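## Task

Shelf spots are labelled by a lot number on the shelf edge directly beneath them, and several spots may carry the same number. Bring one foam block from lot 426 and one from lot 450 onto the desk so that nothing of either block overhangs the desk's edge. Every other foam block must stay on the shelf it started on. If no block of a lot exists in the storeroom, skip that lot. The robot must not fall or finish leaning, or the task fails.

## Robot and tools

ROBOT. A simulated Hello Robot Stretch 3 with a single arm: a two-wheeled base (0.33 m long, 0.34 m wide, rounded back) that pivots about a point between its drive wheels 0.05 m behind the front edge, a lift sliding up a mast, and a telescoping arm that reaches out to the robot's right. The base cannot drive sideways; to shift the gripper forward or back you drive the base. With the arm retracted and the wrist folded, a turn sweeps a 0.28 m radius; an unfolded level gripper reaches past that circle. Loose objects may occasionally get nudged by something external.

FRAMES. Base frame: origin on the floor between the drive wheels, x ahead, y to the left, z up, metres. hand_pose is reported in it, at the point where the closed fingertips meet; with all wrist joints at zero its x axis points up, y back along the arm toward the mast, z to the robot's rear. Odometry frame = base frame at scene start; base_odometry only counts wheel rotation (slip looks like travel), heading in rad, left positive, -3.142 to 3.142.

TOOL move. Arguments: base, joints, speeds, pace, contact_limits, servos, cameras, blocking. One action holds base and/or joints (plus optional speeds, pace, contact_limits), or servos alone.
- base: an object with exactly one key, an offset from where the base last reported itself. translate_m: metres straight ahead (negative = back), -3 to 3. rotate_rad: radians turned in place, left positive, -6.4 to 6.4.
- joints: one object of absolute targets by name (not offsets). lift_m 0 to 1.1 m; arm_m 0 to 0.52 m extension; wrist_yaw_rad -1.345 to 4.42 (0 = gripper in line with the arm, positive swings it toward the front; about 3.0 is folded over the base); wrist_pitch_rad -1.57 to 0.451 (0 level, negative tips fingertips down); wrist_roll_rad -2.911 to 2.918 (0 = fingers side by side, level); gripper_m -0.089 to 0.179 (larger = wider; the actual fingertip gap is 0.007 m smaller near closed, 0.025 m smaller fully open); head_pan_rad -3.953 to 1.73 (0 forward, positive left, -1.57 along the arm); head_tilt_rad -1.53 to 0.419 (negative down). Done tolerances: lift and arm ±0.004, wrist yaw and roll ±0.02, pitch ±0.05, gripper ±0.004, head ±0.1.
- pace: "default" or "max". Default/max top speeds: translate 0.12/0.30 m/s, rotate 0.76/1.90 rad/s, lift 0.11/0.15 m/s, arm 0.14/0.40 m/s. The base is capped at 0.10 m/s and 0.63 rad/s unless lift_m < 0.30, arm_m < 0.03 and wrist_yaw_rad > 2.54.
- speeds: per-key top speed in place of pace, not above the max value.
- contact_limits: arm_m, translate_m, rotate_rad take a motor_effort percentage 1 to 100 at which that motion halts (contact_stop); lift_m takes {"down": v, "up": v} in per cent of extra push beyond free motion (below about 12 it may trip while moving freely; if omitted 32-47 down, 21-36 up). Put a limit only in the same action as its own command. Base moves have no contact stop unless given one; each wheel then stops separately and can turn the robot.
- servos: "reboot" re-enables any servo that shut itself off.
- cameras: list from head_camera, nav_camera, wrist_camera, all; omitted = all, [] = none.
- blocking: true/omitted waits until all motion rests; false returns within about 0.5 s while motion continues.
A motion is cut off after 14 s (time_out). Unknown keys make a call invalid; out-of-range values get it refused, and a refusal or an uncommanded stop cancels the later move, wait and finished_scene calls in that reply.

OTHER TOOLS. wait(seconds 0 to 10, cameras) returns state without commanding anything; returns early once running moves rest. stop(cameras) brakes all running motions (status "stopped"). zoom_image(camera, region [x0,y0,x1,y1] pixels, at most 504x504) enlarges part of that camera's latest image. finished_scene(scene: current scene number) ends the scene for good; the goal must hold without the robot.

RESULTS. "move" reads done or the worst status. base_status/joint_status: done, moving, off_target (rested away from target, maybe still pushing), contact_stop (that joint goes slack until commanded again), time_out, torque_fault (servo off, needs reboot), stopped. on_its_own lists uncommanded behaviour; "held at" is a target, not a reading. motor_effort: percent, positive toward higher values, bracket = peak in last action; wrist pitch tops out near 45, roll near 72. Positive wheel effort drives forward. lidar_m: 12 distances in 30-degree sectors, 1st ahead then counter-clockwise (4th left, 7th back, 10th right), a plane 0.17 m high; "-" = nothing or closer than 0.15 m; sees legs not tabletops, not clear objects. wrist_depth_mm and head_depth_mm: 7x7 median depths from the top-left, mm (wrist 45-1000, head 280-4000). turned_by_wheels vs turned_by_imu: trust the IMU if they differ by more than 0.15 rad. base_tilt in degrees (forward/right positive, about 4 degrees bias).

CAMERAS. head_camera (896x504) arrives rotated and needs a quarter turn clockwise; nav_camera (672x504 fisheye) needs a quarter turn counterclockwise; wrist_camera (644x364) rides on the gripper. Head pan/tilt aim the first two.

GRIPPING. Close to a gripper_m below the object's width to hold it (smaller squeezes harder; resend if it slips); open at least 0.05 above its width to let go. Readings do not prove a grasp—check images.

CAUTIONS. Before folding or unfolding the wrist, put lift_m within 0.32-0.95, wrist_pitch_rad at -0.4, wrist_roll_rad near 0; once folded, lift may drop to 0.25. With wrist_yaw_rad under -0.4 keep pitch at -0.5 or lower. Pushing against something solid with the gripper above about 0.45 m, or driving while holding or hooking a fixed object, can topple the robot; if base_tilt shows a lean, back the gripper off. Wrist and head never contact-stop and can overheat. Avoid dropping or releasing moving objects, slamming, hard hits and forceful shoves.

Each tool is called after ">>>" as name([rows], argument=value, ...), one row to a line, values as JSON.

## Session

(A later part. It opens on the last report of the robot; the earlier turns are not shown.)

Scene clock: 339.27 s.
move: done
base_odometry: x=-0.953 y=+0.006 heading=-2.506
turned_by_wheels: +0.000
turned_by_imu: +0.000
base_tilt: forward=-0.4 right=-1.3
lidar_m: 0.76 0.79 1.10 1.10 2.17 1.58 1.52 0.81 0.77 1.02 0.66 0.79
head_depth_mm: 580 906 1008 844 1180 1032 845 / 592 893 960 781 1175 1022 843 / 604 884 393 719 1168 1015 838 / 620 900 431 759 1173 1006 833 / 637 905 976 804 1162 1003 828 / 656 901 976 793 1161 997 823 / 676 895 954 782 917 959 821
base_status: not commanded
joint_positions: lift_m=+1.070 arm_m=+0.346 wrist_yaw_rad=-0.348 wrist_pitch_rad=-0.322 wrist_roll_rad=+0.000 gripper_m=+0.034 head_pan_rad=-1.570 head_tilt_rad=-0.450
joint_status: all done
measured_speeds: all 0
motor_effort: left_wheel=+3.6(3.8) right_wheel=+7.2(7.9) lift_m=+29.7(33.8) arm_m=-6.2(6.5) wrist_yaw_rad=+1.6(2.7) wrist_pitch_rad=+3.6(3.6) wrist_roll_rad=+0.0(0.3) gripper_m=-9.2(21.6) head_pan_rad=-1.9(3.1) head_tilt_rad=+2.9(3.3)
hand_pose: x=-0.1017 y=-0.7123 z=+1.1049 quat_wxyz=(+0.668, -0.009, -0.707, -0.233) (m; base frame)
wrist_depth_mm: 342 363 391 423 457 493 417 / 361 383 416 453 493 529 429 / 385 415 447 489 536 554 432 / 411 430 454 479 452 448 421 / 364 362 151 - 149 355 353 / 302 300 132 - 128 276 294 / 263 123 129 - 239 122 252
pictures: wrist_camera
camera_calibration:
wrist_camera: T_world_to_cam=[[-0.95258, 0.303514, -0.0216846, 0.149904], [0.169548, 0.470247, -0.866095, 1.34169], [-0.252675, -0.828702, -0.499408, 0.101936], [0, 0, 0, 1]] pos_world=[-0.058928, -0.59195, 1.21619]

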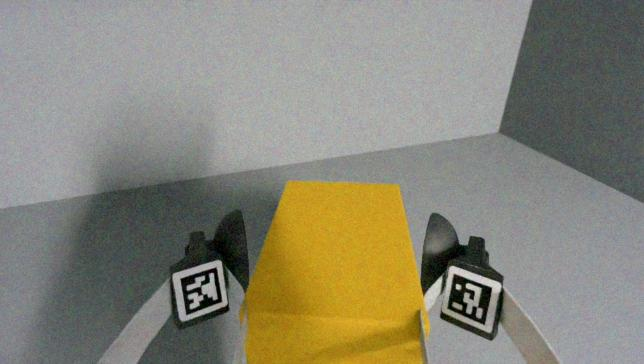

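>>> move(joints={"arm_m": 0.0, "wrist_pitch_rad": -0.4}, pace="max", cameras=[])

>>> move(joints={"lift_m": 0.93}, pace="max", cameras=["wrist_camera"])

>>> move(joints={"wrist_yaw_rad": 2.6, "lift_m": 0.285}, pace="max", cameras=["wrist_camera"])

>>> move(base={"rotate_rad": 2.08}, joints={"head_pan_rad": -0.5, "head_tilt_rad": -0.4}, pace="max", cameras=["nav_camera"])

Scene clock: 390.80 s.
move: done
base_odometry: x=-0.953 y=+0.006 heading=-2.506
turned_by_wheels: +0.000
turned_by_imu: +0.000
base_tilt: forward=-0.3 right=-1.2
lidar_m: 0.76 0.79 1.10 1.10 2.17 1.58 1.52 0.81 0.77 1.02 0.66 0.79
head_depth_mm: 578 915 973 - - - - / 590 913 974 - - - - / 603 910 970 - - - - / 618 908 981 812 1168 1042 - / 635 905 979 804 1165 1002 828 / 654 903 977 794 1163 999 824 / 674 894 951 784 916 959 821
base_status: not commanded
joint_positions: lift_m=+1.070 arm_m=+0.001 wrist_yaw_rad=-0.347 wrist_pitch_rad=-0.416 wrist_roll_rad=+0.000 gripper_m=+0.034 head_pan_rad=-1.570 head_tilt_rad=-0.450
joint_status: all done
measured_speeds: all 0
motor_effort: left_wheel=+3.6(4.0) right_wheel=+7.1(7.8) lift_m=+25.8(29.8) arm_m=-11.3(13.6) wrist_yaw_rad=+1.5(3.1) wrist_pitch_rad=+2.4(4.8) wrist_roll_rad=+0.2(0.4) gripper_m=-9.1(9.5) head_pan_rad=-2.0(2.5) head_tilt_rad=+1.8(2.6)
hand_pose: x=-0.0980 y=-0.3568 z=+1.0832 quat_wxyz=(+0.657, +0.024, -0.706, -0.264) (m; base frame)
wrist_depth_mm: 618 665 712 771 759 548 441 / 651 669 656 665 644 558 480 / 495 481 482 478 469 492 533 / 382 379 393 409 820 621 - / 350 372 150 - 152 663 977 / 723 841 132 - 128 694 - / 627 124 - - - 121 -
pictures: none
No camera images: "cameras" was empty.

Scene clock: 392.53 s.
move: done
base_odometry: x=-0.953 y=+0.006 heading=-2.506
turned_by_wheels: +0.000
turned_by_imu: +0.000
base_tilt: forward=-0.4 right=-1.1
lidar_m: 0.76 0.79 1.09 1.10 2.17 1.58 1.52 0.82 0.77 1.02 0.66 0.79
head_depth_mm: 579 915 990 843 1181 1030 - / 590 913 983 834 1173 1062 - / 603 912 984 825 1171 1058 - / 619 909 981 814 1170 1008 833 / 634 904 981 803 1161 1004 829 / 653 905 978 795 1160 996 824 / 674 895 955 783 917 961 822
base_status: not commanded
joint_positions: lift_m=+0.930 arm_m=+0.001 wrist_yaw_rad=-0.347 wrist_pitch_rad=-0.416 wrist_roll_rad=+0.000 gripper_m=+0.034 head_pan_rad=-1.570 head_tilt_rad=-0.450
joint_status: all done
measured_speeds: all 0
motor_effort: left_wheel=+3.2(3.9) right_wheel=+6.9(7.8) lift_m=+27.2(27.5) arm_m=-6.8(11.2) wrist_yaw_rad=+1.1(3.2) wrist_pitch_rad=+2.4(2.5) wrist_roll_rad=+0.3(0.3) gripper_m=-9.2(9.4) head_pan_rad=-1.7(2.2) head_tilt_rad=+1.1(2.5)
hand_pose: x=-0.0980 y=-0.3567 z=+0.9432 quat_wxyz=(+0.657, +0.024, -0.706, -0.264) (m; base frame)
wrist_depth_mm: 375 369 359 353 364 391 428 / 277 295 317 334 756 575 477 / 720 768 - - 830 595 550 / 757 - 869 - 859 622 873 / 733 788 154 - 153 661 796 / 652 665 132 - 128 698 - / 600 124 - - - 119 -
pictures: wrist_camera
camera_calibration:
wrist_camera: T_world_to_cam=[[-0.951873, 0.305448, -0.0252687, 0.0461522], [0.196475, 0.54484, -0.815197, 1.01503], [-0.235233, -0.780929, -0.578632, 0.410266], [0, 0, 0, 1]] pos_world=[-0.0589884, -0.246736, 1.06601]

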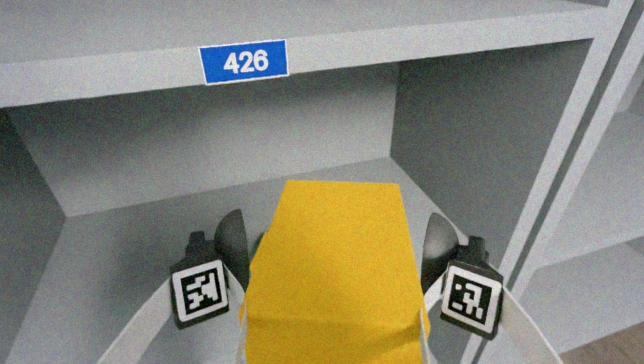

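Scene clock: 397.63 s.
move: done
base_odometry: x=-0.953 y=+0.006 heading=-2.506
turned_by_wheels: +0.000
turned_by_imu: +0.000
base_tilt: forward=-0.3 right=-1.2
lidar_m: 0.76 0.79 1.10 1.10 2.17 1.58 1.52 0.81 0.77 1.02 0.66 0.79
head_depth_mm: 578 914 987 845 1177 1027 847 / 591 914 989 832 1177 1024 843 / 605 910 983 824 1172 1019 837 / 618 910 982 812 1169 1010 835 / 635 906 978 802 1163 1005 830 / 654 907 976 792 1160 1000 825 / 674 893 951 783 917 958 824
base_status: not commanded
joint_positions: lift_m=+0.285 arm_m=+0.001 wrist_yaw_rad=+2.597 wrist_pitch_rad=-0.416 wrist_roll_rad=+0.000 gripper_m=+0.034 head_pan_rad=-1.570 head_tilt_rad=-0.450
joint_status: all done
measured_speeds: all 0
motor_effort: left_wheel=+3.4(3.9) right_wheel=+6.8(7.8) lift_m=+26.2(27.4) arm_m=+6.5(6.9) wrist_yaw_rad=+2.0(6.1) wrist_pitch_rad=+2.6(2.6) wrist_roll_rad=+0.1(0.3) gripper_m=-8.4(9.6) head_pan_rad=-1.6(2.4) head_tilt_rad=+0.4(2.1)
hand_pose: x=+0.0951 y=+0.0466 z=+0.2981 quat_wxyz=(+0.327, +0.705, -0.045, +0.627) (m; base frame)
wrist_depth_mm: - - - - - 749 618 / - - - - - 800 635 / 984 956 969 949 922 827 662 / 755 757 751 792 740 725 663 / 622 622 154 - 152 597 595 / 510 519 132 - 128 478 511 / 198 123 - - - 121 440
pictures: wrist_camera
camera_calibration:
wrist_camera: T_world_to_cam=[[0.873606, -0.485977, -0.0252709, -0.046279], [-0.299497, -0.496002, -0.815036, 0.327085], [0.383554, 0.719589, -0.578859, 0.268743], [0, 0, 0, 1]] pos_world=[0.0353132, -0.0536399, 0.420981]

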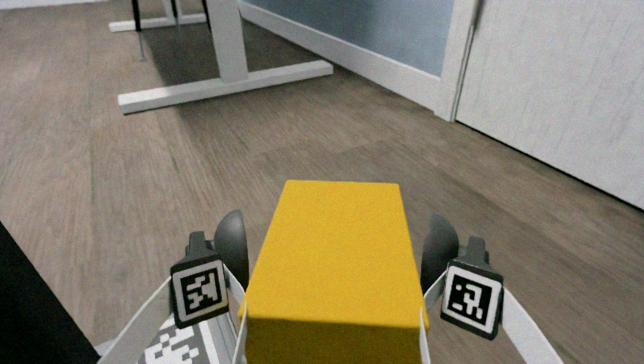

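Scene clock: 400.00 s.
move: done
base_odometry: x=-0.953 y=+0.006 heading=-0.426
turned_by_wheels: +2.080
turned_by_imu: +2.039
base_tilt: forward=-0.4 right=-1.2
lidar_m: 2.26 1.60 1.51 1.53 0.81 1.02 0.66 0.79 0.76 0.78 1.06 1.10
head_depth_mm: 2106 2067 2051 1789 1268 1773 1413 / 2992 2974 2887 1784 1208 1337 1399 / 3273 3490 3715 1770 1243 1765 1400 / 3265 3449 3677 1735 1231 1821 1391 / 3246 3426 3713 3854 2336 1796 1419 / 3255 3449 3690 3836 2426 1793 1418 / 3208 3452 3699 3791 2414 1775 1417
base_status: done
joint_positions: lift_m=+0.285 arm_m=+0.001 wrist_yaw_rad=+2.597 wrist_pitch_rad=-0.416 wrist_roll_rad=+0.000 gripper_m=+0.034 head_pan_rad=-0.497 head_tilt_rad=-0.400
joint_status: all done
measured_speeds: all 0
motor_effort: left_wheel=-5.9(15.0) right_wheel=+6.4(14.4) lift_m=+26.6(29.5) arm_m=-4.8(8.8) wrist_yaw_rad=+1.2(3.0) wrist_pitch_rad=+2.5(2.6) wrist_roll_rad=-0.2(0.3) gripper_m=-8.8(9.4) head_pan_rad=-2.9(4.9) head_tilt_rad=+5.0(8.6)
hand_pose: x=+0.0951 y=+0.0466 z=+0.2981 quat_wxyz=(+0.327, +0.705, -0.045, +0.627) (m; base frame)
wrist_depth_mm: - - - - - - - / - - - - - - - / 875 951 952 952 925 924 918 / 765 747 752 780 737 727 724 / 622 624 154 - 153 603 598 / 516 525 132 - 128 484 506 / 198 123 - - - 122 442
pictures: nav_camera (sideways)
camera_calibration:
nav_camera: T_world_to_cam=[[0.329064, -0.158904, 0.930842, -1.17039], [-0.462523, -0.886524, 0.012169, 0.0371547], [0.82328, -0.43454, -0.36522, 0.423542], [0, 0, 0, 1]] pos_world=[0.0536254, 0.0310044, 1.24368]

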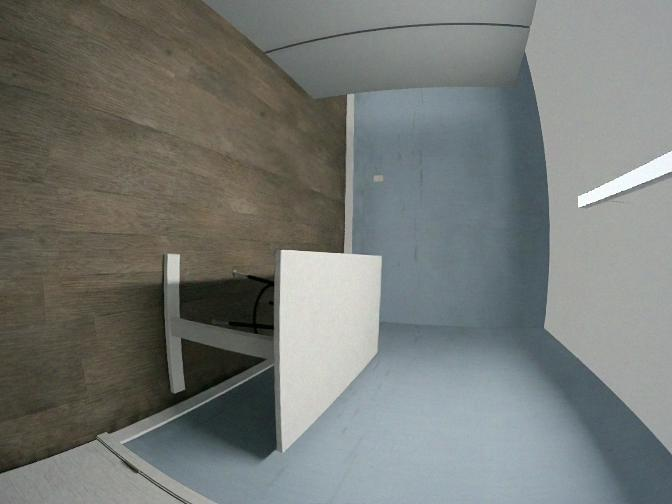

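>>> move(base={"translate_m": 1.39}, pace="max", cameras=[])

>>> move(base={"rotate_rad": -0.477}, joints={"head_pan_rad": -1.57, "head_tilt_rad": -0.6}, pace="max", cameras=["head_camera"])

Scene clock: 411.47 s.
move: done
base_odometry: x=+0.312 y=-0.569 heading=-0.427
turned_by_wheels: +0.000
turned_by_imu: +0.000
base_tilt: forward=-0.3 right=-1.3
lidar_m: 1.32 0.93 0.88 0.91 1.19 1.80 2.05 1.49 0.94 0.84 1.44 2.49
head_depth_mm: 2178 2329 2509 2681 2532 1852 1450 / 2160 2318 2476 2663 2504 1828 1448 / 2146 2290 2469 2648 2503 1830 1438 / 2143 2294 2449 2633 2488 1810 1429 / 2139 2291 2442 2646 2460 1799 1421 / 2127 2263 2430 2595 2433 1787 1415 / 2128 2258 2420 2598 2410 1777 1407
base_status: done
joint_positions: lift_m=+0.285 arm_m=+0.001 wrist_yaw_rad=+2.597 wrist_pitch_rad=-0.416 wrist_roll_rad=+0.000 gripper_m=+0.034 head_pan_rad=-0.500 head_tilt_rad=-0.399
joint_status: not commanded
measured_speeds: all 0
motor_effort: left_wheel=+3.2(13.7) right_wheel=+4.0(13.5) lift_m=+28.6(30.2) arm_m=-9.0(12.7) wrist_yaw_rad=+1.3(3.1) wrist_pitch_rad=+2.6(2.6) wrist_roll_rad=+0.0(0.3) gripper_m=-8.9(9.5) head_pan_rad=-2.4(3.7) head_tilt_rad=+1.8(5.6)
hand_pose: x=+0.0950 y=+0.0466 z=+0.2981 quat_wxyz=(+0.327, +0.705, -0.045, +0.627) (m; base frame)
wrist_depth_mm: 849 866 880 865 882 891 901 / 937 947 949 957 964 966 987 / 973 963 944 933 925 918 911 / 773 757 740 774 739 733 720 / 619 619 154 - 153 605 598 / 511 530 132 - 128 483 506 / 198 123 - - - 121 442
pictures: none
No camera images: "cameras" was empty.

Scene clock: 413.30 s.
move: done
base_odometry: x=+0.312 y=-0.569 heading=-0.903
turned_by_wheels: -0.477
turned_by_imu: -0.467
base_tilt: forward=-0.2 right=-1.2
lidar_m: 2.50 1.25 0.92 0.88 0.92 1.26 1.81 1.98 1.47 0.94 0.84 1.44
head_depth_mm: 1174 1291 1437 1617 1781 1537 1264 / 1172 1292 1440 1539 844 1513 1263 / 1175 1291 1415 1129 838 1465 1245 / 1170 1291 1412 1118 834 1495 1246 / 1173 1290 1408 1104 855 1494 1239 / 1171 1288 1407 1090 849 1434 1233 / 1168 1283 1416 1082 844 1424 1231
base_status: done
joint_positions: lift_m=+0.285 arm_m=+0.001 wrist_yaw_rad=+2.597 wrist_pitch_rad=-0.416 wrist_roll_rad=+0.000 gripper_m=+0.034 head_pan_rad=-1.579 head_tilt_rad=-0.600
joint_status: all done
measured_speeds: translate_m=+0.000 rotate_rad=+0.000 lift_m=+0.000 arm_m=+0.000 wrist_yaw_rad=+0.000 wrist_pitch_rad=+0.000 wrist_roll_rad=+0.000 head_pan_rad=+0.024 head_tilt_rad=+0.000
motor_effort: left_wheel=+5.0(14.1) right_wheel=-8.4(14.6) lift_m=+28.2(29.0) arm_m=-10.2(10.6) wrist_yaw_rad=+1.0(3.0) wrist_pitch_rad=+2.4(2.6) wrist_roll_rad=+0.0(0.3) gripper_m=-8.6(9.4) head_pan_rad=+3.8(4.0) head_tilt_rad=-5.6(8.0)
hand_pose: x=+0.0950 y=+0.0466 z=+0.2981 quat_wxyz=(+0.327, +0.705, -0.045, +0.627) (m; base frame)
wrist_depth_mm: 727 796 887 - - - - / 777 835 965 - - - - / 824 901 953 942 927 923 902 / 768 746 756 754 736 726 729 / 627 623 154 - 153 598 600 / 511 526 132 - 128 482 509 / 198 123 - - - 122 443
pictures: head_camera (sideways)
camera_calibration:
head_camera: T_world_to_cam=[[-0.0422544, 0.520419, -0.852865, 1.12537], [0.997284, -0.0295733, -0.0674552, 0.0813419], [-0.060327, -0.853399, -0.517756, 0.629762], [0, 0, 0, 1]] pos_world=[0.00442256, -0.0458212, 1.29134]

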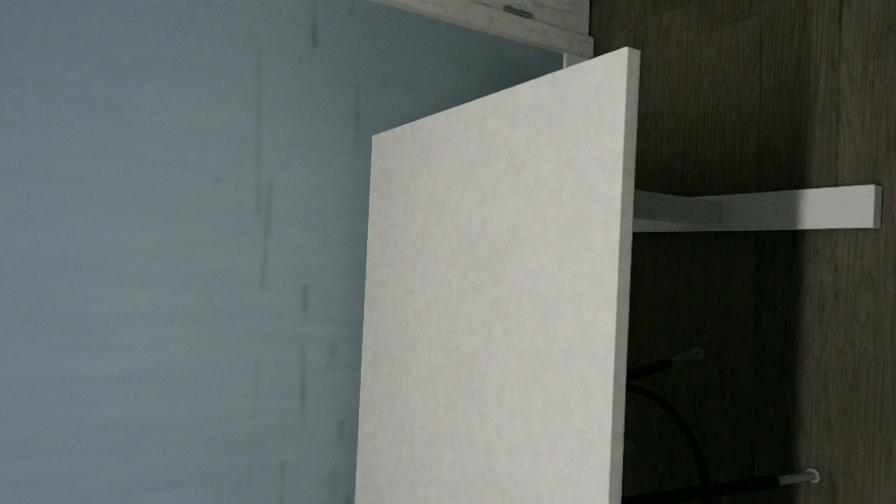

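>>> move(joints={"lift_m": 0.38}, pace="max", cameras=[])

>>> move(joints={"wrist_yaw_rad": 0.0, "lift_m": 0.80}, pace="max", cameras=[])

>>> move(joints={"wrist_pitch_rad": -0.3, "arm_m": 0.355}, cameras=[])

>>> move(joints={"lift_m": 0.74}, speeds={"lift_m": 0.08}, cameras=["wrist_camera", "head_camera"])

Scene clock: 432.17 s.
move: done
base_odometry: x=+0.312 y=-0.569 heading=-0.903
turned_by_wheels: +0.000
turned_by_imu: +0.000
base_tilt: forward=-0.3 right=-1.2
lidar_m: 2.49 1.25 0.92 0.88 0.92 1.26 1.80 1.97 1.46 0.94 0.85 1.44
head_depth_mm: 1176 1292 1432 1620 1762 1525 1262 / 1173 1290 1437 1260 845 1516 1256 / 1170 1289 1405 1121 837 1429 1251 / 1169 1287 1407 1116 831 1499 1245 / 1169 1290 1411 1098 855 1487 1238 / 1175 1285 1418 1091 848 1476 1232 / 1170 1293 1411 1083 844 1437 1232
base_status: not commanded
joint_positions: lift_m=+0.380 arm_m=+0.001 wrist_yaw_rad=+2.597 wrist_pitch_rad=-0.416 wrist_roll_rad=+0.000 gripper_m=+0.034 head_pan_rad=-1.570 head_tilt_rad=-0.600
joint_status: all done
measured_speeds: all 0
motor_effort: left_wheel=+4.4(5.2) right_wheel=-7.4(8.6) lift_m=+26.2(31.9) arm_m=-11.5(12.7) wrist_yaw_rad=+1.4(3.1) wrist_pitch_rad=+2.4(2.6) wrist_roll_rad=+0.1(0.3) gripper_m=-8.9(9.6) head_pan_rad=+3.4(4.0) head_tilt_rad=-4.3(5.7)
hand_pose: x=+0.0950 y=+0.0466 z=+0.3931 quat_wxyz=(+0.327, +0.705, -0.045, +0.627) (m; base frame)
wrist_depth_mm: 732 808 883 - - - - / 765 858 982 - - - - / 830 931 - - - - - / 859 920 925 952 914 889 888 / 767 770 154 - 153 737 733 / 636 646 132 - 128 592 628 / 198 124 - - - 121 545
pictures: none
No camera images: "cameras" was empty.

Scene clock: 435.77 s.
move: done
base_odometry: x=+0.312 y=-0.569 heading=-0.903
turned_by_wheels: +0.000
turned_by_imu: +0.000
base_tilt: forward=-0.4 right=-1.2
lidar_m: 2.49 1.25 0.91 0.88 0.92 1.26 1.80 1.98 1.46 0.94 0.84 1.44
head_depth_mm: 1170 1291 1434 1619 1780 1520 1296 / 1174 1290 1436 1264 845 1511 1285 / 1171 1290 1410 1127 836 1425 1170 / 1176 1292 1409 1115 832 538 335 / 1171 1285 1416 1105 857 1485 1240 / 1176 1291 1415 1096 849 1483 1234 / 1174 1291 1413 1083 844 1434 1229
base_status: not commanded
joint_positions: lift_m=+0.800 arm_m=+0.001 wrist_yaw_rad=+0.003 wrist_pitch_rad=-0.416 wrist_roll_rad=+0.000 gripper_m=+0.034 head_pan_rad=-1.570 head_tilt_rad=-0.600
joint_status: all done
measured_speeds: all 0
motor_effort: left_wheel=+4.7(5.4) right_wheel=-7.6(8.6) lift_m=+26.1(32.1) arm_m=-7.8(11.3) wrist_yaw_rad=-2.2(8.9) wrist_pitch_rad=+2.6(2.6) wrist_roll_rad=-0.1(0.3) gripper_m=-9.2(9.4) head_pan_rad=+3.7(4.0) head_tilt_rad=-4.7(5.8)
hand_pose: x=-0.0209 y=-0.3702 z=+0.8131 quat_wxyz=(+0.692, +0.147, -0.691, -0.145) (m; base frame)
wrist_depth_mm: - - - - - - - / 680 672 664 650 637 - - / 488 488 483 474 473 467 - / - 713 957 408 407 404 - / - - 152 - 152 - - / - - 132 - 128 - - / - 124 - - - 122 -
pictures: none
No camera images: "cameras" was empty.

Scene clock: 439.57 s.
move: done
base_odometry: x=+0.312 y=-0.569 heading=-0.903
turned_by_wheels: +0.000
turned_by_imu: +0.000
base_tilt: forward=-0.3 right=-1.2
lidar_m: 2.50 1.25 0.92 0.88 0.92 1.26 1.80 1.98 1.46 0.93 0.84 1.44
head_depth_mm: 1176 1293 1435 1621 1767 343 - / 1174 1294 1432 1259 421 342 1209 / 1173 1291 1413 550 776 1431 1245 / 1177 1288 1414 800 775 1495 1243 / 1173 1287 1411 1104 855 1484 1242 / 1173 1287 1405 1091 849 1478 1231 / 1172 1288 1416 1081 842 1432 1232
base_status: not commanded
joint_positions: lift_m=+0.800 arm_m=+0.355 wrist_yaw_rad=+0.003 wrist_pitch_rad=-0.324 wrist_roll_rad=+0.000 gripper_m=+0.034 head_pan_rad=-1.570 head_tilt_rad=-0.600
joint_status: all done
measured_speeds: all 0
motor_effort: left_wheel=+4.7(5.2) right_wheel=-7.6(8.6) lift_m=+28.3(28.3) arm_m=+12.2(15.1) wrist_yaw_rad=-3.7(4.5) wrist_pitch_rad=+4.0(6.0) wrist_roll_rad=-0.3(0.3) gripper_m=-9.3(9.4) head_pan_rad=+3.3(4.0) head_tilt_rad=-4.8(5.5)
hand_pose: x=-0.0208 y=-0.7352 z=+0.8343 quat_wxyz=(+0.698, +0.115, -0.697, -0.113) (m; base frame)
wrist_depth_mm: 780 780 766 765 751 744 728 / 833 836 813 799 793 789 797 / 620 613 614 612 600 835 828 / 459 454 454 474 447 443 889 / 360 364 150 - 148 352 367 / 301 299 132 - 128 273 293 / 263 119 129 - 237 119 250
pictures: none
No camera images: "cameras" was empty.

Scene clock: 441.00 s.
move: done
base_odometry: x=+0.312 y=-0.569 heading=-0.903
turned_by_wheels: +0.000
turned_by_imu: +0.000
base_tilt: forward=-0.4 right=-1.2
lidar_m: 2.49 1.25 0.92 0.88 0.91 1.26 1.80 1.97 1.47 0.94 0.84 1.44
head_depth_mm: 1172 1289 1432 1615 1766 1526 343 / 1175 1291 1437 1259 788 395 342 / 1178 1297 1412 1125 559 1421 1249 / 1172 1290 1409 1115 591 1494 1242 / 1169 1288 1409 1103 854 1484 1235 / 1171 1291 1411 1095 850 1480 1234 / 1172 1290 1411 1081 843 1429 1231
base_status: not commanded
joint_positions: lift_m=+0.740 arm_m=+0.355 wrist_yaw_rad=+0.003 wrist_pitch_rad=-0.324 wrist_roll_rad=+0.000 gripper_m=+0.034 head_pan_rad=-1.570 head_tilt_rad=-0.600
joint_status: all done
measured_speeds: all 0
motor_effort: left_wheel=+4.4(5.1) right_wheel=-8.0(8.6) lift_m=+24.2(26.8) arm_m=+8.9(12.3) wrist_yaw_rad=-3.0(4.2) wrist_pitch_rad=+3.8(4.0) wrist_roll_rad=+0.0(0.3) gripper_m=-8.8(9.3) head_pan_rad=+3.4(3.8) head_tilt_rad=-4.4(5.6)
hand_pose: x=-0.0208 y=-0.7352 z=+0.7744 quat_wxyz=(+0.698, +0.115, -0.697, -0.113) (m; base frame)
wrist_depth_mm: 797 780 774 753 746 731 727 / 705 693 683 673 670 780 768 / 456 448 448 446 439 434 819 / 334 332 330 345 328 324 322 / 265 274 152 - 148 258 257 / 219 218 132 - 128 200 213 / 192 123 175 - 174 122 182
pictures: head_camera (sideways), wrist_camera
camera_calibration:
head_camera: T_world_to_cam=[[-0.0467066, 0.520038, -0.852865, 1.1254], [0.9975, -0.0210374, -0.0674552, 0.0813406], [-0.0530214, -0.853884, -0.517756, 0.629717], [0, 0, 0, 1]] pos_world=[0.00481476, -0.0458339, 1.29134]
wrist_camera: T_world_to_cam=[[-0.998884, -0.0419254, -0.0217648, -0.028144], [-0.00221334, 0.501778, -0.864993, 1.07124], [0.0471863, -0.86398, -0.501311, -0.0798797], [0, 0, 0, 1]] pos_world=[-0.0219723, -0.607718, 0.885955]

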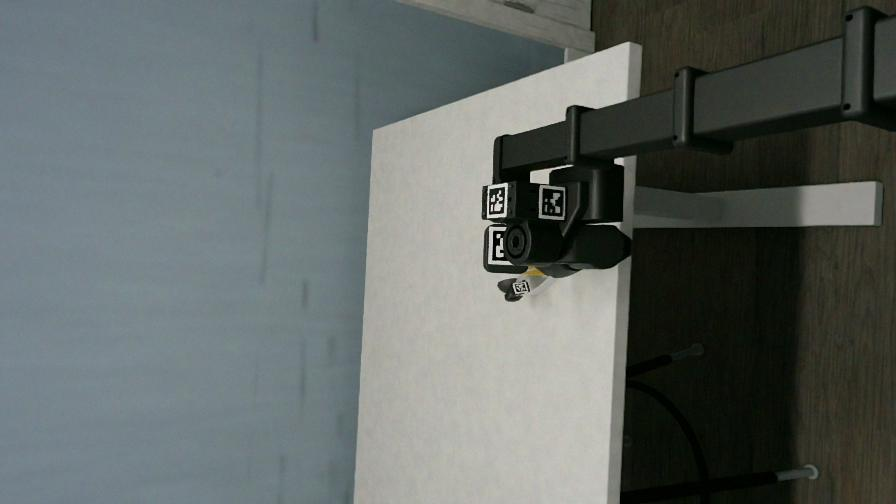

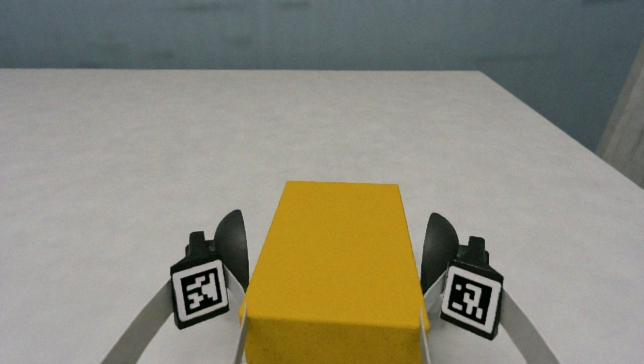

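>>> move(joints={"lift_m": 0.715}, speeds={"lift_m": 0.02}, contact_limits={"lift_m": {"down": 12}}, cameras=["wrist_camera"])

Scene clock: 446.67 s.
move: done
base_odometry: x=+0.312 y=-0.569 heading=-0.903
turned_by_wheels: +0.000
turned_by_imu: +0.000
base_tilt: forward=-0.5 right=-1.1
lidar_m: 2.49 1.25 0.92 0.88 0.91 1.26 1.80 1.98 1.46 0.94 0.84 1.44
head_depth_mm: 1173 1294 1432 1617 1767 1523 1242 / 1172 1288 1434 1258 842 412 358 / 1168 1290 1407 1127 572 1389 1247 / 1175 1290 1415 1117 600 1504 1245 / 1170 1295 1411 1102 855 1485 1241 / 1171 1289 1418 1092 847 1478 1239 / 1171 1296 1417 1079 843 1430 1229
base_status: not commanded
joint_positions: lift_m=+0.715 arm_m=+0.355 wrist_yaw_rad=+0.003 wrist_pitch_rad=-0.324 wrist_roll_rad=+0.000 gripper_m=+0.034 head_pan_rad=-1.570 head_tilt_rad=-0.600
joint_status: all done
measured_speeds: all 0
motor_effort: left_wheel=+4.7(5.4) right_wheel=-8.0(8.4) lift_m=+23.8(26.9) arm_m=-3.0(3.0) wrist_yaw_rad=-1.8(4.4) wrist_pitch_rad=+3.9(4.0) wrist_roll_rad=+0.2(0.3) gripper_m=-8.9(9.6) head_pan_rad=+3.0(3.7) head_tilt_rad=-4.8(5.9)
contact_limits: lift_m down 12 (down: maximum 72; up: maximum 65)
hand_pose: x=-0.0208 y=-0.7352 z=+0.7494 quat_wxyz=(+0.698, +0.115, -0.697, -0.113) (m; base frame)
wrist_depth_mm: 779 780 778 753 755 737 725 / 597 592 585 571 569 635 778 / 388 381 378 375 371 370 426 / 283 281 280 294 278 274 273 / 224 224 154 - 150 219 218 / 185 185 132 - 128 170 181 / 158 119 148 - 151 122 155
pictures: wrist_camera
camera_calibration:
wrist_camera: T_world_to_cam=[[-0.998884, -0.0419267, -0.0217623, -0.0286909], [-0.00221318, 0.501724, -0.865025, 1.04961], [0.0471863, -0.864011, -0.501256, -0.0924753], [0, 0, 0, 1]] pos_world=[-0.0219723, -0.607717, 0.860961]

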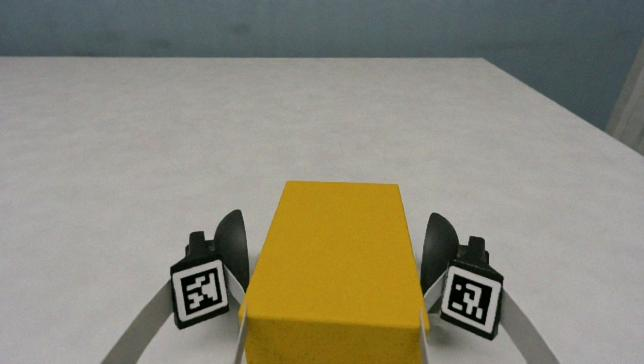

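>>> move(joints={"lift_m": 0.704}, speeds={"lift_m": 0.02}, contact_limits={"lift_m": {"down": 12}}, cameras=["wrist_camera"])

Scene clock: 452.53 s.
move: done
base_odometry: x=+0.312 y=-0.569 heading=-0.903
turned_by_wheels: +0.000
turned_by_imu: +0.000
base_tilt: forward=-0.3 right=-1.3
lidar_m: 2.49 1.25 0.92 0.88 0.92 1.26 1.80 1.97 1.47 0.94 0.84 1.44
head_depth_mm: 1174 1289 1436 1620 1773 1523 1270 / 1175 1292 1428 1267 845 448 368 / 1175 1288 1411 1128 574 1387 1243 / 1171 1291 1405 1117 604 1457 1246 / 1174 1290 1412 1109 854 1490 1236 / 1169 1284 1407 1092 849 1477 1237 / 1170 1288 1413 1082 844 1429 1230
base_status: not commanded
joint_positions: lift_m=+0.704 arm_m=+0.355 wrist_yaw_rad=+0.002 wrist_pitch_rad=-0.290 wrist_roll_rad=+0.000 gripper_m=+0.034 head_pan_rad=-1.570 head_tilt_rad=-0.600
joint_status: all done
measured_speeds: all 0
motor_effort: left_wheel=+4.8(5.3) right_wheel=-7.7(8.4) lift_m=+19.7(25.2) arm_m=+5.5(11.0) wrist_yaw_rad=-2.7(3.8) wrist_pitch_rad=-2.3(3.9) wrist_roll_rad=-0.1(0.3) gripper_m=-8.8(9.3) head_pan_rad=+3.3(3.6) head_tilt_rad=-4.5(5.4)
contact_limits: lift_m down 12 (down: maximum 72; up: maximum 65)
hand_pose: x=-0.0209 y=-0.7385 z=+0.7463 quat_wxyz=(+0.700, +0.103, -0.699, -0.102) (m; base frame)
wrist_depth_mm: 785 770 760 759 739 736 723 / 672 672 657 645 639 780 774 / 406 403 401 398 395 388 800 / 289 289 286 301 281 280 278 / 225 224 154 - 150 219 218 / 184 183 132 - 128 168 180 / 160 119 149 - 144 122 152
pictures: wrist_camera
camera_calibration:
wrist_camera: T_world_to_cam=[[-0.9989, -0.0421919, -0.0204428, -0.030173], [-0.00192299, 0.472537, -0.881309, 1.0392], [0.0468441, -0.8803, -0.472099, -0.130666], [0, 0, 0, 1]] pos_world=[-0.0220205, -0.607361, 0.853555]

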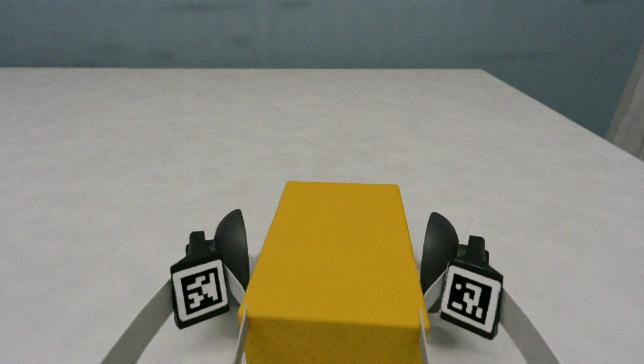

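>>> move(joints={"lift_m": 0.711}, speeds={"lift_m": 0.03}, cameras=["wrist_camera"])

>>> move(joints={"gripper_m": 0.179}, cameras=["wrist_camera"])

>>> move(joints={"lift_m": 0.82, "head_pan_rad": -1.4, "head_tilt_rad": -0.6}, pace="max", cameras=["head_camera"])

Scene clock: 510.70 s.
move: done
base_odometry: x=+0.312 y=-0.569 heading=-0.903
turned_by_wheels: +0.000
turned_by_imu: +0.000
base_tilt: forward=-0.5 right=-1.2
lidar_m: 2.50 1.25 0.92 0.88 0.92 1.26 1.81 1.97 1.47 0.94 0.84 1.44
head_depth_mm: 1177 1288 1442 1621 1761 1528 1263 / 1173 1288 1434 1263 840 417 362 / 1175 1289 1414 1129 575 1383 1244 / 1172 1290 1407 1117 602 1497 1246 / 1172 1292 1411 1100 854 1489 1239 / 1176 1289 1413 1092 850 1475 1233 / 1172 1292 1408 1084 844 1432 1229
base_status: not commanded
joint_positions: lift_m=+0.711 arm_m=+0.355 wrist_yaw_rad=+0.002 wrist_pitch_rad=-0.314 wrist_roll_rad=+0.000 gripper_m=+0.034 head_pan_rad=-1.570 head_tilt_rad=-0.600
joint_status: all done
measured_speeds: all 0
motor_effort: left_wheel=+4.6(5.1) right_wheel=-7.7(8.7) lift_m=+29.1(29.7) arm_m=-6.9(17.9) wrist_yaw_rad=-2.4(4.0) wrist_pitch_rad=+2.1(2.2) wrist_roll_rad=+0.2(0.5) gripper_m=-8.7(9.2) head_pan_rad=+3.4(3.6) head_tilt_rad=-4.8(5.5)
hand_pose: x=-0.0209 y=-0.7363 z=+0.7477 quat_wxyz=(+0.699, +0.112, -0.698, -0.110) (m; base frame)
wrist_depth_mm: 784 768 771 762 753 745 732 / 613 605 601 580 580 642 775 / 386 386 380 375 372 368 427 / 282 281 279 292 275 274 272 / 223 221 154 - 150 216 215 / 183 183 132 - 128 168 178 / 160 119 150 - 149 121 152
pictures: wrist_camera
camera_calibration:
wrist_camera: T_world_to_cam=[[-0.998902, -0.0416799, -0.0213763, -0.028986], [-0.00196226, 0.493183, -0.869923, 1.04608], [0.0468007, -0.868926, -0.492724, -0.10426], [0, 0, 0, 1]] pos_world=[-0.0220221, -0.607714, 0.858021]

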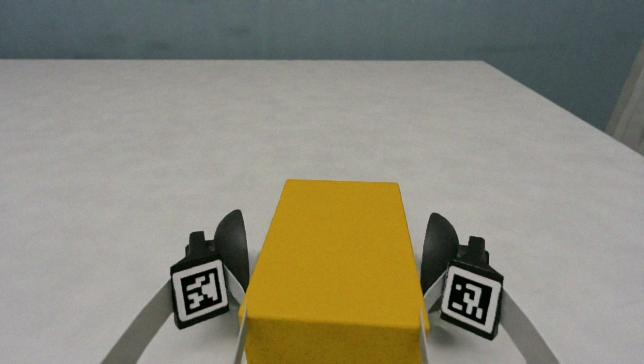

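Scene clock: 512.70 s.
move: done
base_odometry: x=+0.312 y=-0.569 heading=-0.903
turned_by_wheels: +0.000
turned_by_imu: +0.000
base_tilt: forward=-0.4 right=-1.3
lidar_m: 2.49 1.25 0.92 0.88 0.92 1.26 1.80 1.98 1.46 0.94 0.84 1.44
head_depth_mm: 1171 1290 1435 1617 1777 1526 1265 / 1175 1291 1435 1257 844 417 362 / 1171 1290 1413 1128 574 1388 1246 / 1175 1291 1414 1115 602 1496 1248 / 1170 1291 1412 1104 854 1489 1241 / 1173 1293 1413 1090 848 1475 1226 / 1176 1285 1410 1079 844 1431 1234
base_status: not commanded
joint_positions: lift_m=+0.711 arm_m=+0.355 wrist_yaw_rad=+0.002 wrist_pitch_rad=-0.314 wrist_roll_rad=+0.000 gripper_m=+0.179 head_pan_rad=-1.570 head_tilt_rad=-0.600
joint_status: all done
measured_speeds: all 0
motor_effort: left_wheel=+4.7(5.0) right_wheel=-8.1(8.4) lift_m=+28.5(30.0) arm_m=-10.1(12.8) wrist_yaw_rad=-2.7(3.8) wrist_pitch_rad=+2.1(2.2) wrist_roll_rad=+0.2(0.3) gripper_m=+0.8(83.1) head_pan_rad=+2.6(3.8) head_tilt_rad=-4.7(5.3)
hand_pose: x=-0.0209 y=-0.7362 z=+0.7477 quat_wxyz=(+0.699, +0.112, -0.698, -0.110) (m; base frame)
wrist_depth_mm: 789 773 761 763 747 725 726 / 608 602 595 584 583 648 778 / 388 380 379 376 373 370 428 / 282 279 278 293 275 272 272 / 224 220 220 - 208 217 216 / 119 141 182 - 174 179 121 / 118 150 150 - 149 153 110
pictures: wrist_camera
camera_calibration:
wrist_camera: T_world_to_cam=[[-0.998902, -0.0416742, -0.0213806, -0.0289762], [-0.00196077, 0.493277, -0.86987, 1.04605], [0.0467977, -0.868873, -0.492817, -0.104084], [0, 0, 0, 1]] pos_world=[-0.0220224, -0.607634, 0.85801]

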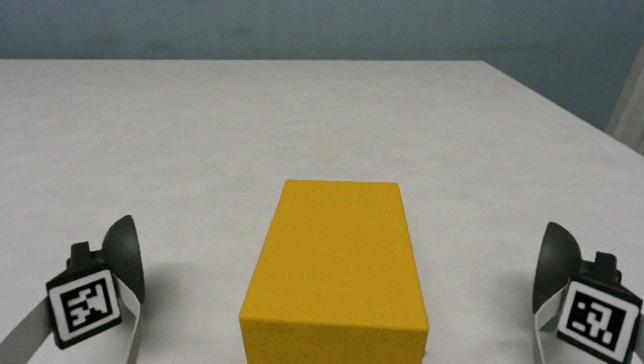

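Scene clock: 514.20 s.
move: done
base_odometry: x=+0.312 y=-0.569 heading=-0.903
turned_by_wheels: +0.000
turned_by_imu: +0.000
base_tilt: forward=-0.4 right=-1.2
lidar_m: 2.50 1.25 0.92 0.88 0.92 1.26 1.80 1.98 1.47 0.94 0.84 1.44
head_depth_mm: 1133 1241 1367 768 429 1400 1270 / 1147 1257 1388 512 759 1397 1258 / 1172 1278 1403 1074 805 1504 1248 / 1187 1308 1424 1115 859 1497 1245 / 1212 1337 1456 1099 860 1486 1243 / 1234 1359 1469 1089 883 1480 1234 / 1258 1387 1500 1082 911 1468 1233
base_status: not commanded
joint_positions: lift_m=+0.820 arm_m=+0.355 wrist_yaw_rad=+0.002 wrist_pitch_rad=-0.314 wrist_roll_rad=+0.000 gripper_m=+0.179 head_pan_rad=-1.394 head_tilt_rad=-0.600
joint_status: all done
measured_speeds: all 0
motor_effort: left_wheel=+4.9(5.3) right_wheel=-7.0(8.6) lift_m=+27.6(33.1) arm_m=-7.0(10.0) wrist_yaw_rad=-3.6(4.0) wrist_pitch_rad=+2.1(2.2) wrist_roll_rad=+0.1(0.3) gripper_m=+0.9(1.2) head_pan_rad=-0.8(4.3) head_tilt_rad=-4.6(5.9)
hand_pose: x=-0.0209 y=-0.7362 z=+0.8566 quat_wxyz=(+0.699, +0.112, -0.698, -0.110) (m; base frame)
wrist_depth_mm: 789 775 770 759 743 743 729 / 847 842 836 810 799 790 754 / 715 696 682 688 685 846 826 / 514 509 507 502 505 494 886 / 400 399 399 399 395 394 925 / 119 142 331 328 327 325 121 / 118 273 280 279 277 271 110
pictures: head_camera (sideways)
camera_calibration:
head_camera: T_world_to_cam=[[-0.13683, 0.503906, -0.852852, 1.12593], [0.98584, 0.153526, -0.0674557, 0.0814124], [0.0969432, -0.850005, -0.517777, 0.62883], [0, 0, 0, 1]] pos_world=[0.0128405, -0.0453535, 1.29134]

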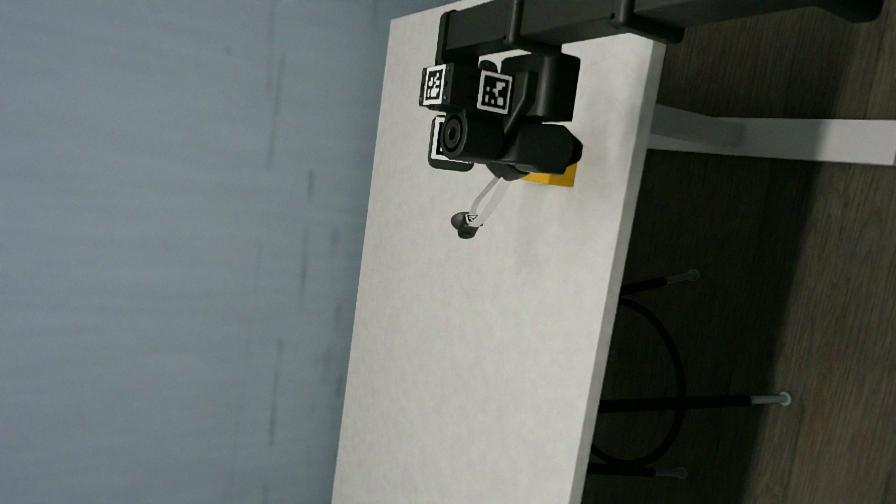

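>>> move(joints={"arm_m": 0.0, "wrist_pitch_rad": -0.4, "gripper_m": 0.03}, pace="max", cameras=["head_camera"])

>>> move(joints={"wrist_yaw_rad": 3.0, "lift_m": 0.33}, pace="max", cameras=[])

>>> move(joints={"lift_m": 0.285, "head_pan_rad": -1.57, "head_tilt_rad": -0.85}, base={"translate_m": 1.87}, pace="max", cameras=["nav_camera"])

Scene clock: 523.53 s.
move: done
base_odometry: x=+0.312 y=-0.569 heading=-0.903
turned_by_wheels: +0.000
turned_by_imu: +0.000
base_tilt: forward=-0.3 right=-1.1
lidar_m: 2.50 1.25 0.91 0.88 0.92 1.26 1.80 1.97 1.47 0.94 0.84 1.44
head_depth_mm: 1133 1239 1369 1150 849 1443 1297 / 1150 1261 1397 1140 842 1397 1202 / 1171 1285 1404 1126 822 1508 320 / 1189 1304 1429 1112 861 1492 1248 / 1212 1327 1458 1102 858 1482 1243 / 1235 1356 1461 1094 882 1437 1236 / 1254 1388 1498 1081 911 1469 1231
base_status: not commanded
joint_positions: lift_m=+0.820 arm_m=+0.001 wrist_yaw_rad=+0.002 wrist_pitch_rad=-0.414 wrist_roll_rad=+0.000 gripper_m=+0.030 head_pan_rad=-1.400 head_tilt_rad=-0.600
joint_status: all done
measured_speeds: all 0
motor_effort: left_wheel=+4.5(5.3) right_wheel=-7.9(8.8) lift_m=+28.7(29.2) arm_m=-12.0(13.8) wrist_yaw_rad=-2.9(4.1) wrist_pitch_rad=+2.1(3.8) wrist_roll_rad=-0.1(0.5) gripper_m=+0.3(82.5) head_pan_rad=-3.0(3.7) head_tilt_rad=-4.6(5.4)
hand_pose: x=-0.0210 y=-0.3705 z=+0.8336 quat_wxyz=(+0.693, +0.146, -0.691, -0.145) (m; base frame)
wrist_depth_mm: - - - - - - - / 757 740 731 722 713 - - / 540 536 529 498 519 548 - / 465 459 437 429 428 417 - / - - - - - - - / - - 128 147 131 - - / - - 988 - 974 - -
pictures: head_camera (sideways)
camera_calibration:
head_camera: T_world_to_cam=[[-0.133889, 0.504695, -0.852852, 1.12591], [0.986718, 0.147773, -0.0674557, 0.081407], [0.0919843, -0.850556, -0.517777, 0.62886], [0, 0, 0, 1]] pos_world=[0.0125759, -0.045392, 1.29134]

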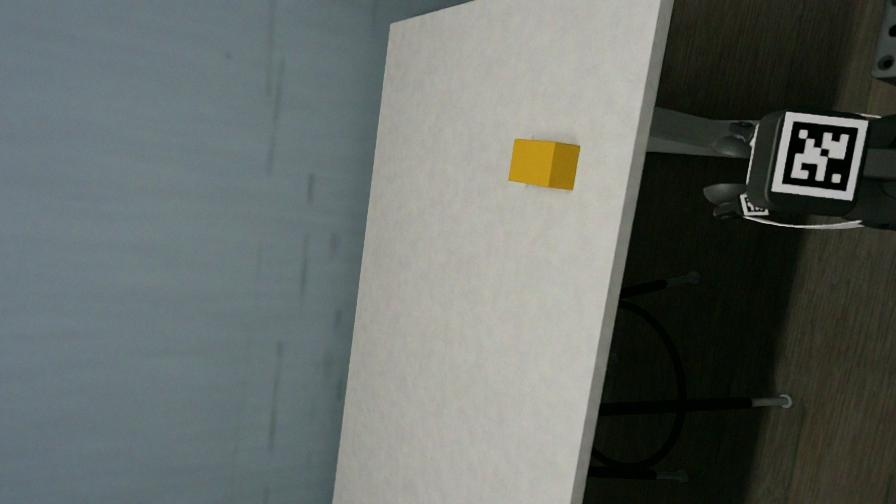

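Scene clock: 527.60 s.
move: done
base_odometry: x=+0.312 y=-0.569 heading=-0.903
turned_by_wheels: +0.000
turned_by_imu: +0.000
base_tilt: forward=-0.2 right=-1.2
lidar_m: 2.49 1.25 0.92 0.88 0.92 1.26 1.80 1.98 1.46 0.94 0.84 1.44
head_depth_mm: 1135 1240 1367 1148 850 1447 1263 / 1153 1258 1397 1134 844 1397 1252 / 1171 1282 1408 1127 822 1505 1251 / 1187 1310 1425 1114 859 1497 1244 / 1211 1334 1455 1104 859 1481 1244 / 1231 1360 1472 1091 884 1437 1238 / 1255 1386 1497 1084 911 1470 1227
base_status: not commanded
joint_positions: lift_m=+0.330 arm_m=+0.001 wrist_yaw_rad=+2.997 wrist_pitch_rad=-0.414 wrist_roll_rad=+0.000 gripper_m=+0.030 head_pan_rad=-1.400 head_tilt_rad=-0.600
joint_status: all done
measured_speeds: all 0
motor_effort: left_wheel=+4.8(5.1) right_wheel=-7.1(8.5) lift_m=+26.6(28.1) arm_m=-10.3(12.6) wrist_yaw_rad=+2.2(7.0) wrist_pitch_rad=+2.1(2.2) wrist_roll_rad=+0.1(0.3) gripper_m=+0.3(1.3) head_pan_rad=-2.0(3.2) head_tilt_rad=-4.9(5.5)
hand_pose: x=+0.0111 y=+0.0770 z=+0.3435 quat_wxyz=(+0.195, +0.700, +0.095, +0.680) (m; base frame)
wrist_depth_mm: 835 138 861 890 896 924 950 / 904 149 920 954 974 - - / 982 163 - - - - - / 855 187 771 828 821 807 802 / 695 666 207 652 671 663 668 / 589 581 128 148 131 570 562 / 509 519 266 326 473 496 495
pictures: none
No camera images: "cameras" was empty.

Scene clock: 535.47 s.
move: done
base_odometry: x=+1.470 y=-2.037 heading=-0.903
turned_by_wheels: +0.000
turned_by_imu: +0.001
base_tilt: forward=-0.3 right=-1.2
lidar_m: 0.63 0.66 0.90 2.35 1.10 1.25 3.55 1.65 1.22 1.42 0.89 0.65
head_depth_mm: 1214 1391 1634 1818 1540 1313 1143 / 1217 1395 1638 1823 1525 1309 1139 / 1218 1395 1639 1816 1512 1300 1137 / 1217 1399 1642 1813 1506 1290 1126 / 1220 1398 1637 1805 1491 1286 1124 / 1220 1407 1651 1778 1488 1274 1117 / 1220 1409 1653 1724 1480 1268 1115
base_status: done
joint_positions: lift_m=+0.285 arm_m=+0.001 wrist_yaw_rad=+2.998 wrist_pitch_rad=-0.415 wrist_roll_rad=+0.000 gripper_m=+0.030 head_pan_rad=-1.570 head_tilt_rad=-0.850
joint_status: all done
measured_speeds: all 0
motor_effort: left_wheel=+0.1(16.3) right_wheel=+5.9(10.9) lift_m=+28.2(30.0) arm_m=-7.7(10.6) wrist_yaw_rad=+1.6(3.3) wrist_pitch_rad=+2.2(2.3) wrist_roll_rad=+0.1(0.3) gripper_m=+0.1(1.2) head_pan_rad=+2.8(4.9) head_tilt_rad=+2.5(8.0)
hand_pose: x=+0.0110 y=+0.0770 z=+0.2984 quat_wxyz=(+0.195, +0.700, +0.096, +0.680) (m; base frame)
wrist_depth_mm: 808 138 - - - - 732 / 877 149 - - - - 742 / 922 163 898 948 937 926 742 / 761 188 691 754 729 722 696 / 624 589 208 590 611 600 599 / 528 523 128 148 131 514 507 / 457 282 263 279 423 444 443
pictures: nav_camera (sideways)
camera_calibration:
nav_camera: T_world_to_cam=[[0.0177547, -0.733448, 0.679514, -0.840813], [-0.999784, -0.0203513, 0.00415631, 0.0508685], [0.0107806, -0.679441, -0.733651, 0.907827], [0, 0, 0, 1]] pos_world=[0.055999, 0.00115821, 1.23716]

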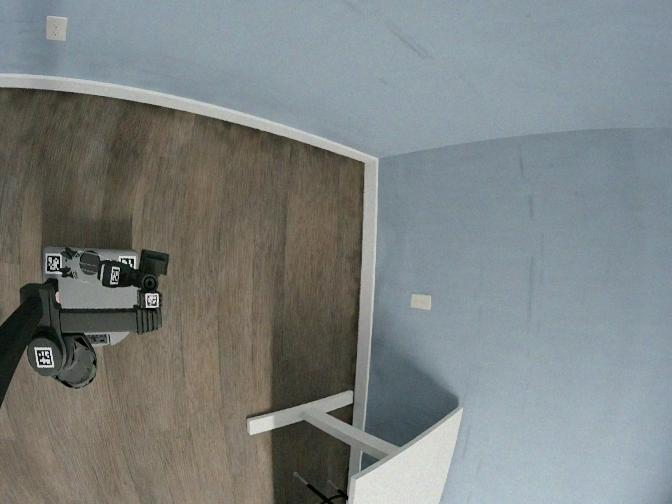

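>>> move(base={"rotate_rad": 1.598}, pace="max", cameras=[])

>>> move(base={"translate_m": 1.83}, pace="max", cameras=["nav_camera"])

Scene clock: 547.80 s.
move: done
base_odometry: x=+1.470 y=-2.037 heading=+0.694
turned_by_wheels: +1.598
turned_by_imu: +1.566
base_tilt: forward=-0.4 right=-1.2
lidar_m: 2.34 0.96 1.26 3.61 1.54 1.23 1.42 0.89 0.65 0.63 0.66 0.91
head_depth_mm: 517 593 693 842 1064 1276 1145 / 518 594 696 844 1068 1273 1137 / 519 593 698 846 1072 1267 1134 / 519 596 701 847 1078 1274 1130 / 521 597 701 851 1080 1274 1121 / 523 599 705 853 1083 1259 1119 / 523 601 705 856 1088 1261 1119
base_status: done
joint_positions: lift_m=+0.285 arm_m=+0.001 wrist_yaw_rad=+2.998 wrist_pitch_rad=-0.415 wrist_roll_rad=+0.000 gripper_m=+0.030 head_pan_rad=-1.570 head_tilt_rad=-0.850
joint_status: not commanded
measured_speeds: all 0
motor_effort: left_wheel=-5.3(14.9) right_wheel=+6.3(15.0) lift_m=+27.3(28.6) arm_m=-11.6(12.8) wrist_yaw_rad=+2.1(3.0) wrist_pitch_rad=+2.3(2.4) wrist_roll_rad=+0.1(0.3) gripper_m=+0.5(0.9) head_pan_rad=+2.2(3.2) head_tilt_rad=+1.4(2.3)
hand_pose: x=+0.0110 y=+0.0770 z=+0.2984 quat_wxyz=(+0.195, +0.700, +0.096, +0.680) (m; base frame)
wrist_depth_mm: - 139 - - - - - / - 148 - - - - - / 993 163 905 945 931 936 900 / 768 187 688 741 755 727 731 / 626 602 207 592 611 605 595 / 533 523 128 148 131 513 507 / 457 281 263 280 426 443 444
pictures: none
No camera images: "cameras" was empty.

Scene clock: 555.30 s.
move: done
base_odometry: x=+2.876 y=-0.866 heading=+0.694
turned_by_wheels: +0.000
turned_by_imu: +0.001
base_tilt: forward=-0.4 right=-1.2
lidar_m: 0.52 0.54 0.75 2.15 1.33 0.62 2.45 0.92 0.68 0.66 0.68 0.54
head_depth_mm: 537 614 720 871 1102 1298 1149 / 538 616 721 875 1104 1290 1142 / 539 616 726 877 1114 1285 1134 / 539 619 727 879 1116 1288 1126 / 541 621 728 883 1122 1284 1122 / 542 623 731 886 1127 1274 1120 / 544 624 733 893 1132 1268 1114
base_status: done
joint_positions: lift_m=+0.285 arm_m=+0.001 wrist_yaw_rad=+2.998 wrist_pitch_rad=-0.415 wrist_roll_rad=+0.000 gripper_m=+0.030 head_pan_rad=-1.570 head_tilt_rad=-0.850
joint_status: not commanded
measured_speeds: all 0
motor_effort: left_wheel=+1.9(13.3) right_wheel=+6.3(13.9) lift_m=+26.3(28.3) arm_m=-8.2(12.8) wrist_yaw_rad=+2.3(3.1) wrist_pitch_rad=+2.1(2.4) wrist_roll_rad=+0.0(0.3) gripper_m=+0.8(1.0) head_pan_rad=+2.0(3.2) head_tilt_rad=+0.4(1.9)
hand_pose: x=+0.0110 y=+0.0770 z=+0.2984 quat_wxyz=(+0.195, +0.700, +0.096, +0.680) (m; base frame)
wrist_depth_mm: - 138 - - - 873 606 / - 148 - - - 906 617 / 815 163 918 947 944 835 616 / 699 186 693 745 742 722 612 / 623 599 207 585 607 601 575 / 530 524 128 148 131 511 510 / 457 281 265 278 424 444 443
pictures: nav_camera (sideways)
camera_calibration:
nav_camera: T_world_to_cam=[[0.017755, -0.733324, 0.679648, -0.840987], [-0.999784, -0.020351, 0.00415984, 0.0508639], [0.010781, -0.679575, -0.733527, 0.907666], [0, 0, 0, 1]] pos_world=[0.055999, 0.00114643, 1.23716]

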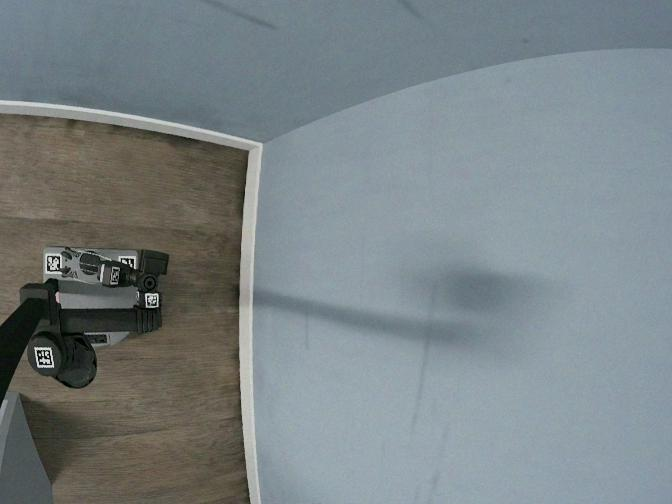

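>>> move(base={"rotate_rad": -1.598}, joints={"head_pan_rad": -2.3, "head_tilt_rad": -0.45}, pace="max", cameras=["head_camera", "nav_camera"])

Scene clock: 570.73 s.
move: done
base_odometry: x=+2.876 y=-0.866 heading=-0.903
turned_by_wheels: -1.598
turned_by_imu: -1.567
base_tilt: forward=-0.3 right=-1.3
lidar_m: 0.66 0.68 0.54 0.52 0.54 0.74 2.09 1.33 0.62 2.51 0.92 0.68
head_depth_mm: 1137 1244 1298 1351 1398 1566 1404 / 792 1358 1408 1088 1377 1534 1358 / 682 1275 1347 906 1369 1100 1304 / 549 1150 1229 825 1351 1016 1264 / 511 549 594 646 709 786 879 / 575 623 683 752 838 945 1083 / 670 736 820 927 1071 1581 1323
base_status: done
joint_positions: lift_m=+0.285 arm_m=+0.001 wrist_yaw_rad=+2.998 wrist_pitch_rad=-0.415 wrist_roll_rad=+0.000 gripper_m=+0.030 head_pan_rad=-2.304 head_tilt_rad=-0.445
joint_status: all done
measured_speeds: all 0
motor_effort: left_wheel=+3.9(15.9) right_wheel=-8.0(14.4) lift_m=+25.7(26.3) arm_m=-12.0(12.6) wrist_yaw_rad=+1.7(3.1) wrist_pitch_rad=+2.2(2.3) wrist_roll_rad=-0.2(0.3) gripper_m=+0.3(0.9) head_pan_rad=+3.6(5.0) head_tilt_rad=-4.3(6.7)
hand_pose: x=+0.0110 y=+0.0770 z=+0.2984 quat_wxyz=(+0.195, +0.700, +0.096, +0.680) (m; base frame)
wrist_depth_mm: 497 138 515 528 547 556 569 / 534 148 553 576 598 613 630 / 580 163 608 634 651 674 682 / 627 188 639 670 694 705 710 / 630 595 207 589 601 604 592 / 527 526 128 148 131 509 512 / 453 283 265 279 425 446 446
pictures: head_camera (sideways), nav_camera (sideways)
camera_calibration:
head_camera: T_world_to_cam=[[0.221658, 0.315208, -0.922774, 1.21495], [0.719713, -0.691382, -0.0632861, 0.0776205], [-0.657937, -0.650104, -0.38011, 0.454297], [0, 0, 0, 1]] pos_world=[-0.02627, -0.0339572, 1.29872]
nav_camera: T_world_to_cam=[[-0.259626, -0.313667, 0.913349, -1.14397], [-0.753668, 0.657156, 0.0114478, 0.0398703], [-0.603804, -0.68539, -0.407016, 0.486638], [0, 0, 0, 1]] pos_world=[0.0268768, -0.0514909, 1.24246]

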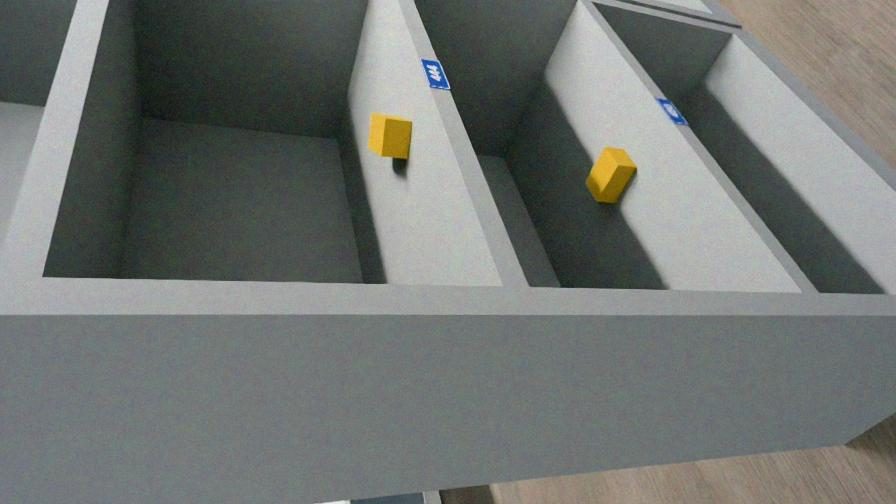

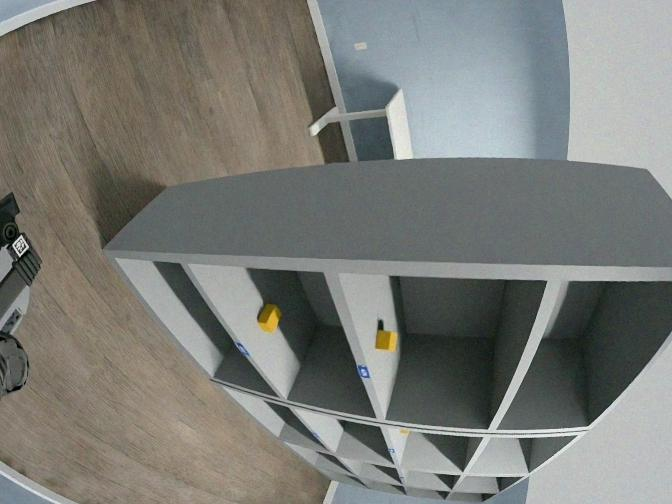

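>>> zoom_image(camera="head_camera", region=[380, 30, 480, 110])

>>> zoom_image(camera="head_camera", region=[620, 70, 720, 150])

>>> zoom_image(camera="nav_camera", region=[200, 330, 480, 504])

Scaled by 5.040 from the camera's 896x504 image, which has a finer 1280x720 frame.

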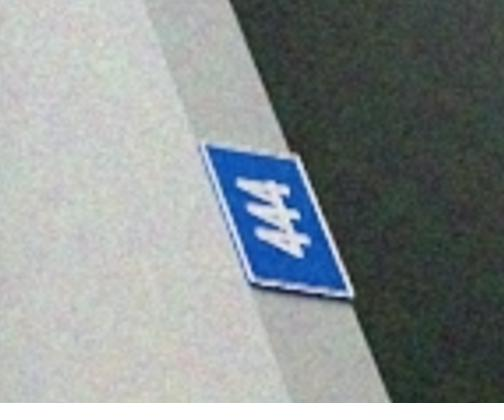

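Scaled by 5.040 from the camera's 896x504 image, which has a finer 1280x720 frame.

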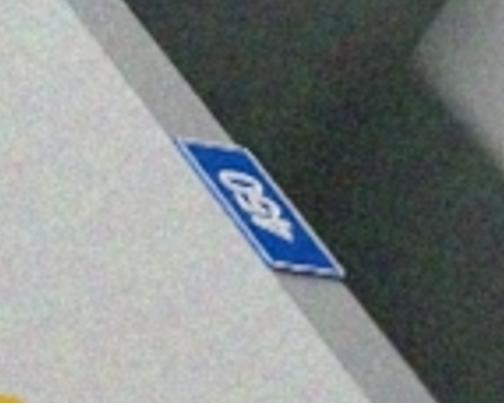

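Scaled by 1.800 from the camera's 672x504 image, which has a finer 792x594 frame.

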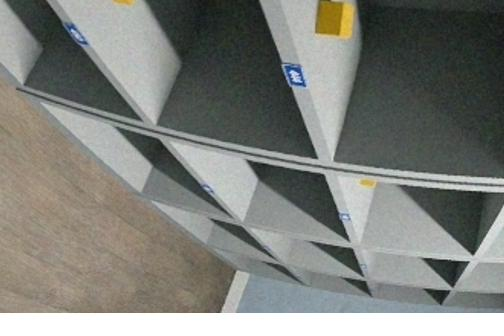

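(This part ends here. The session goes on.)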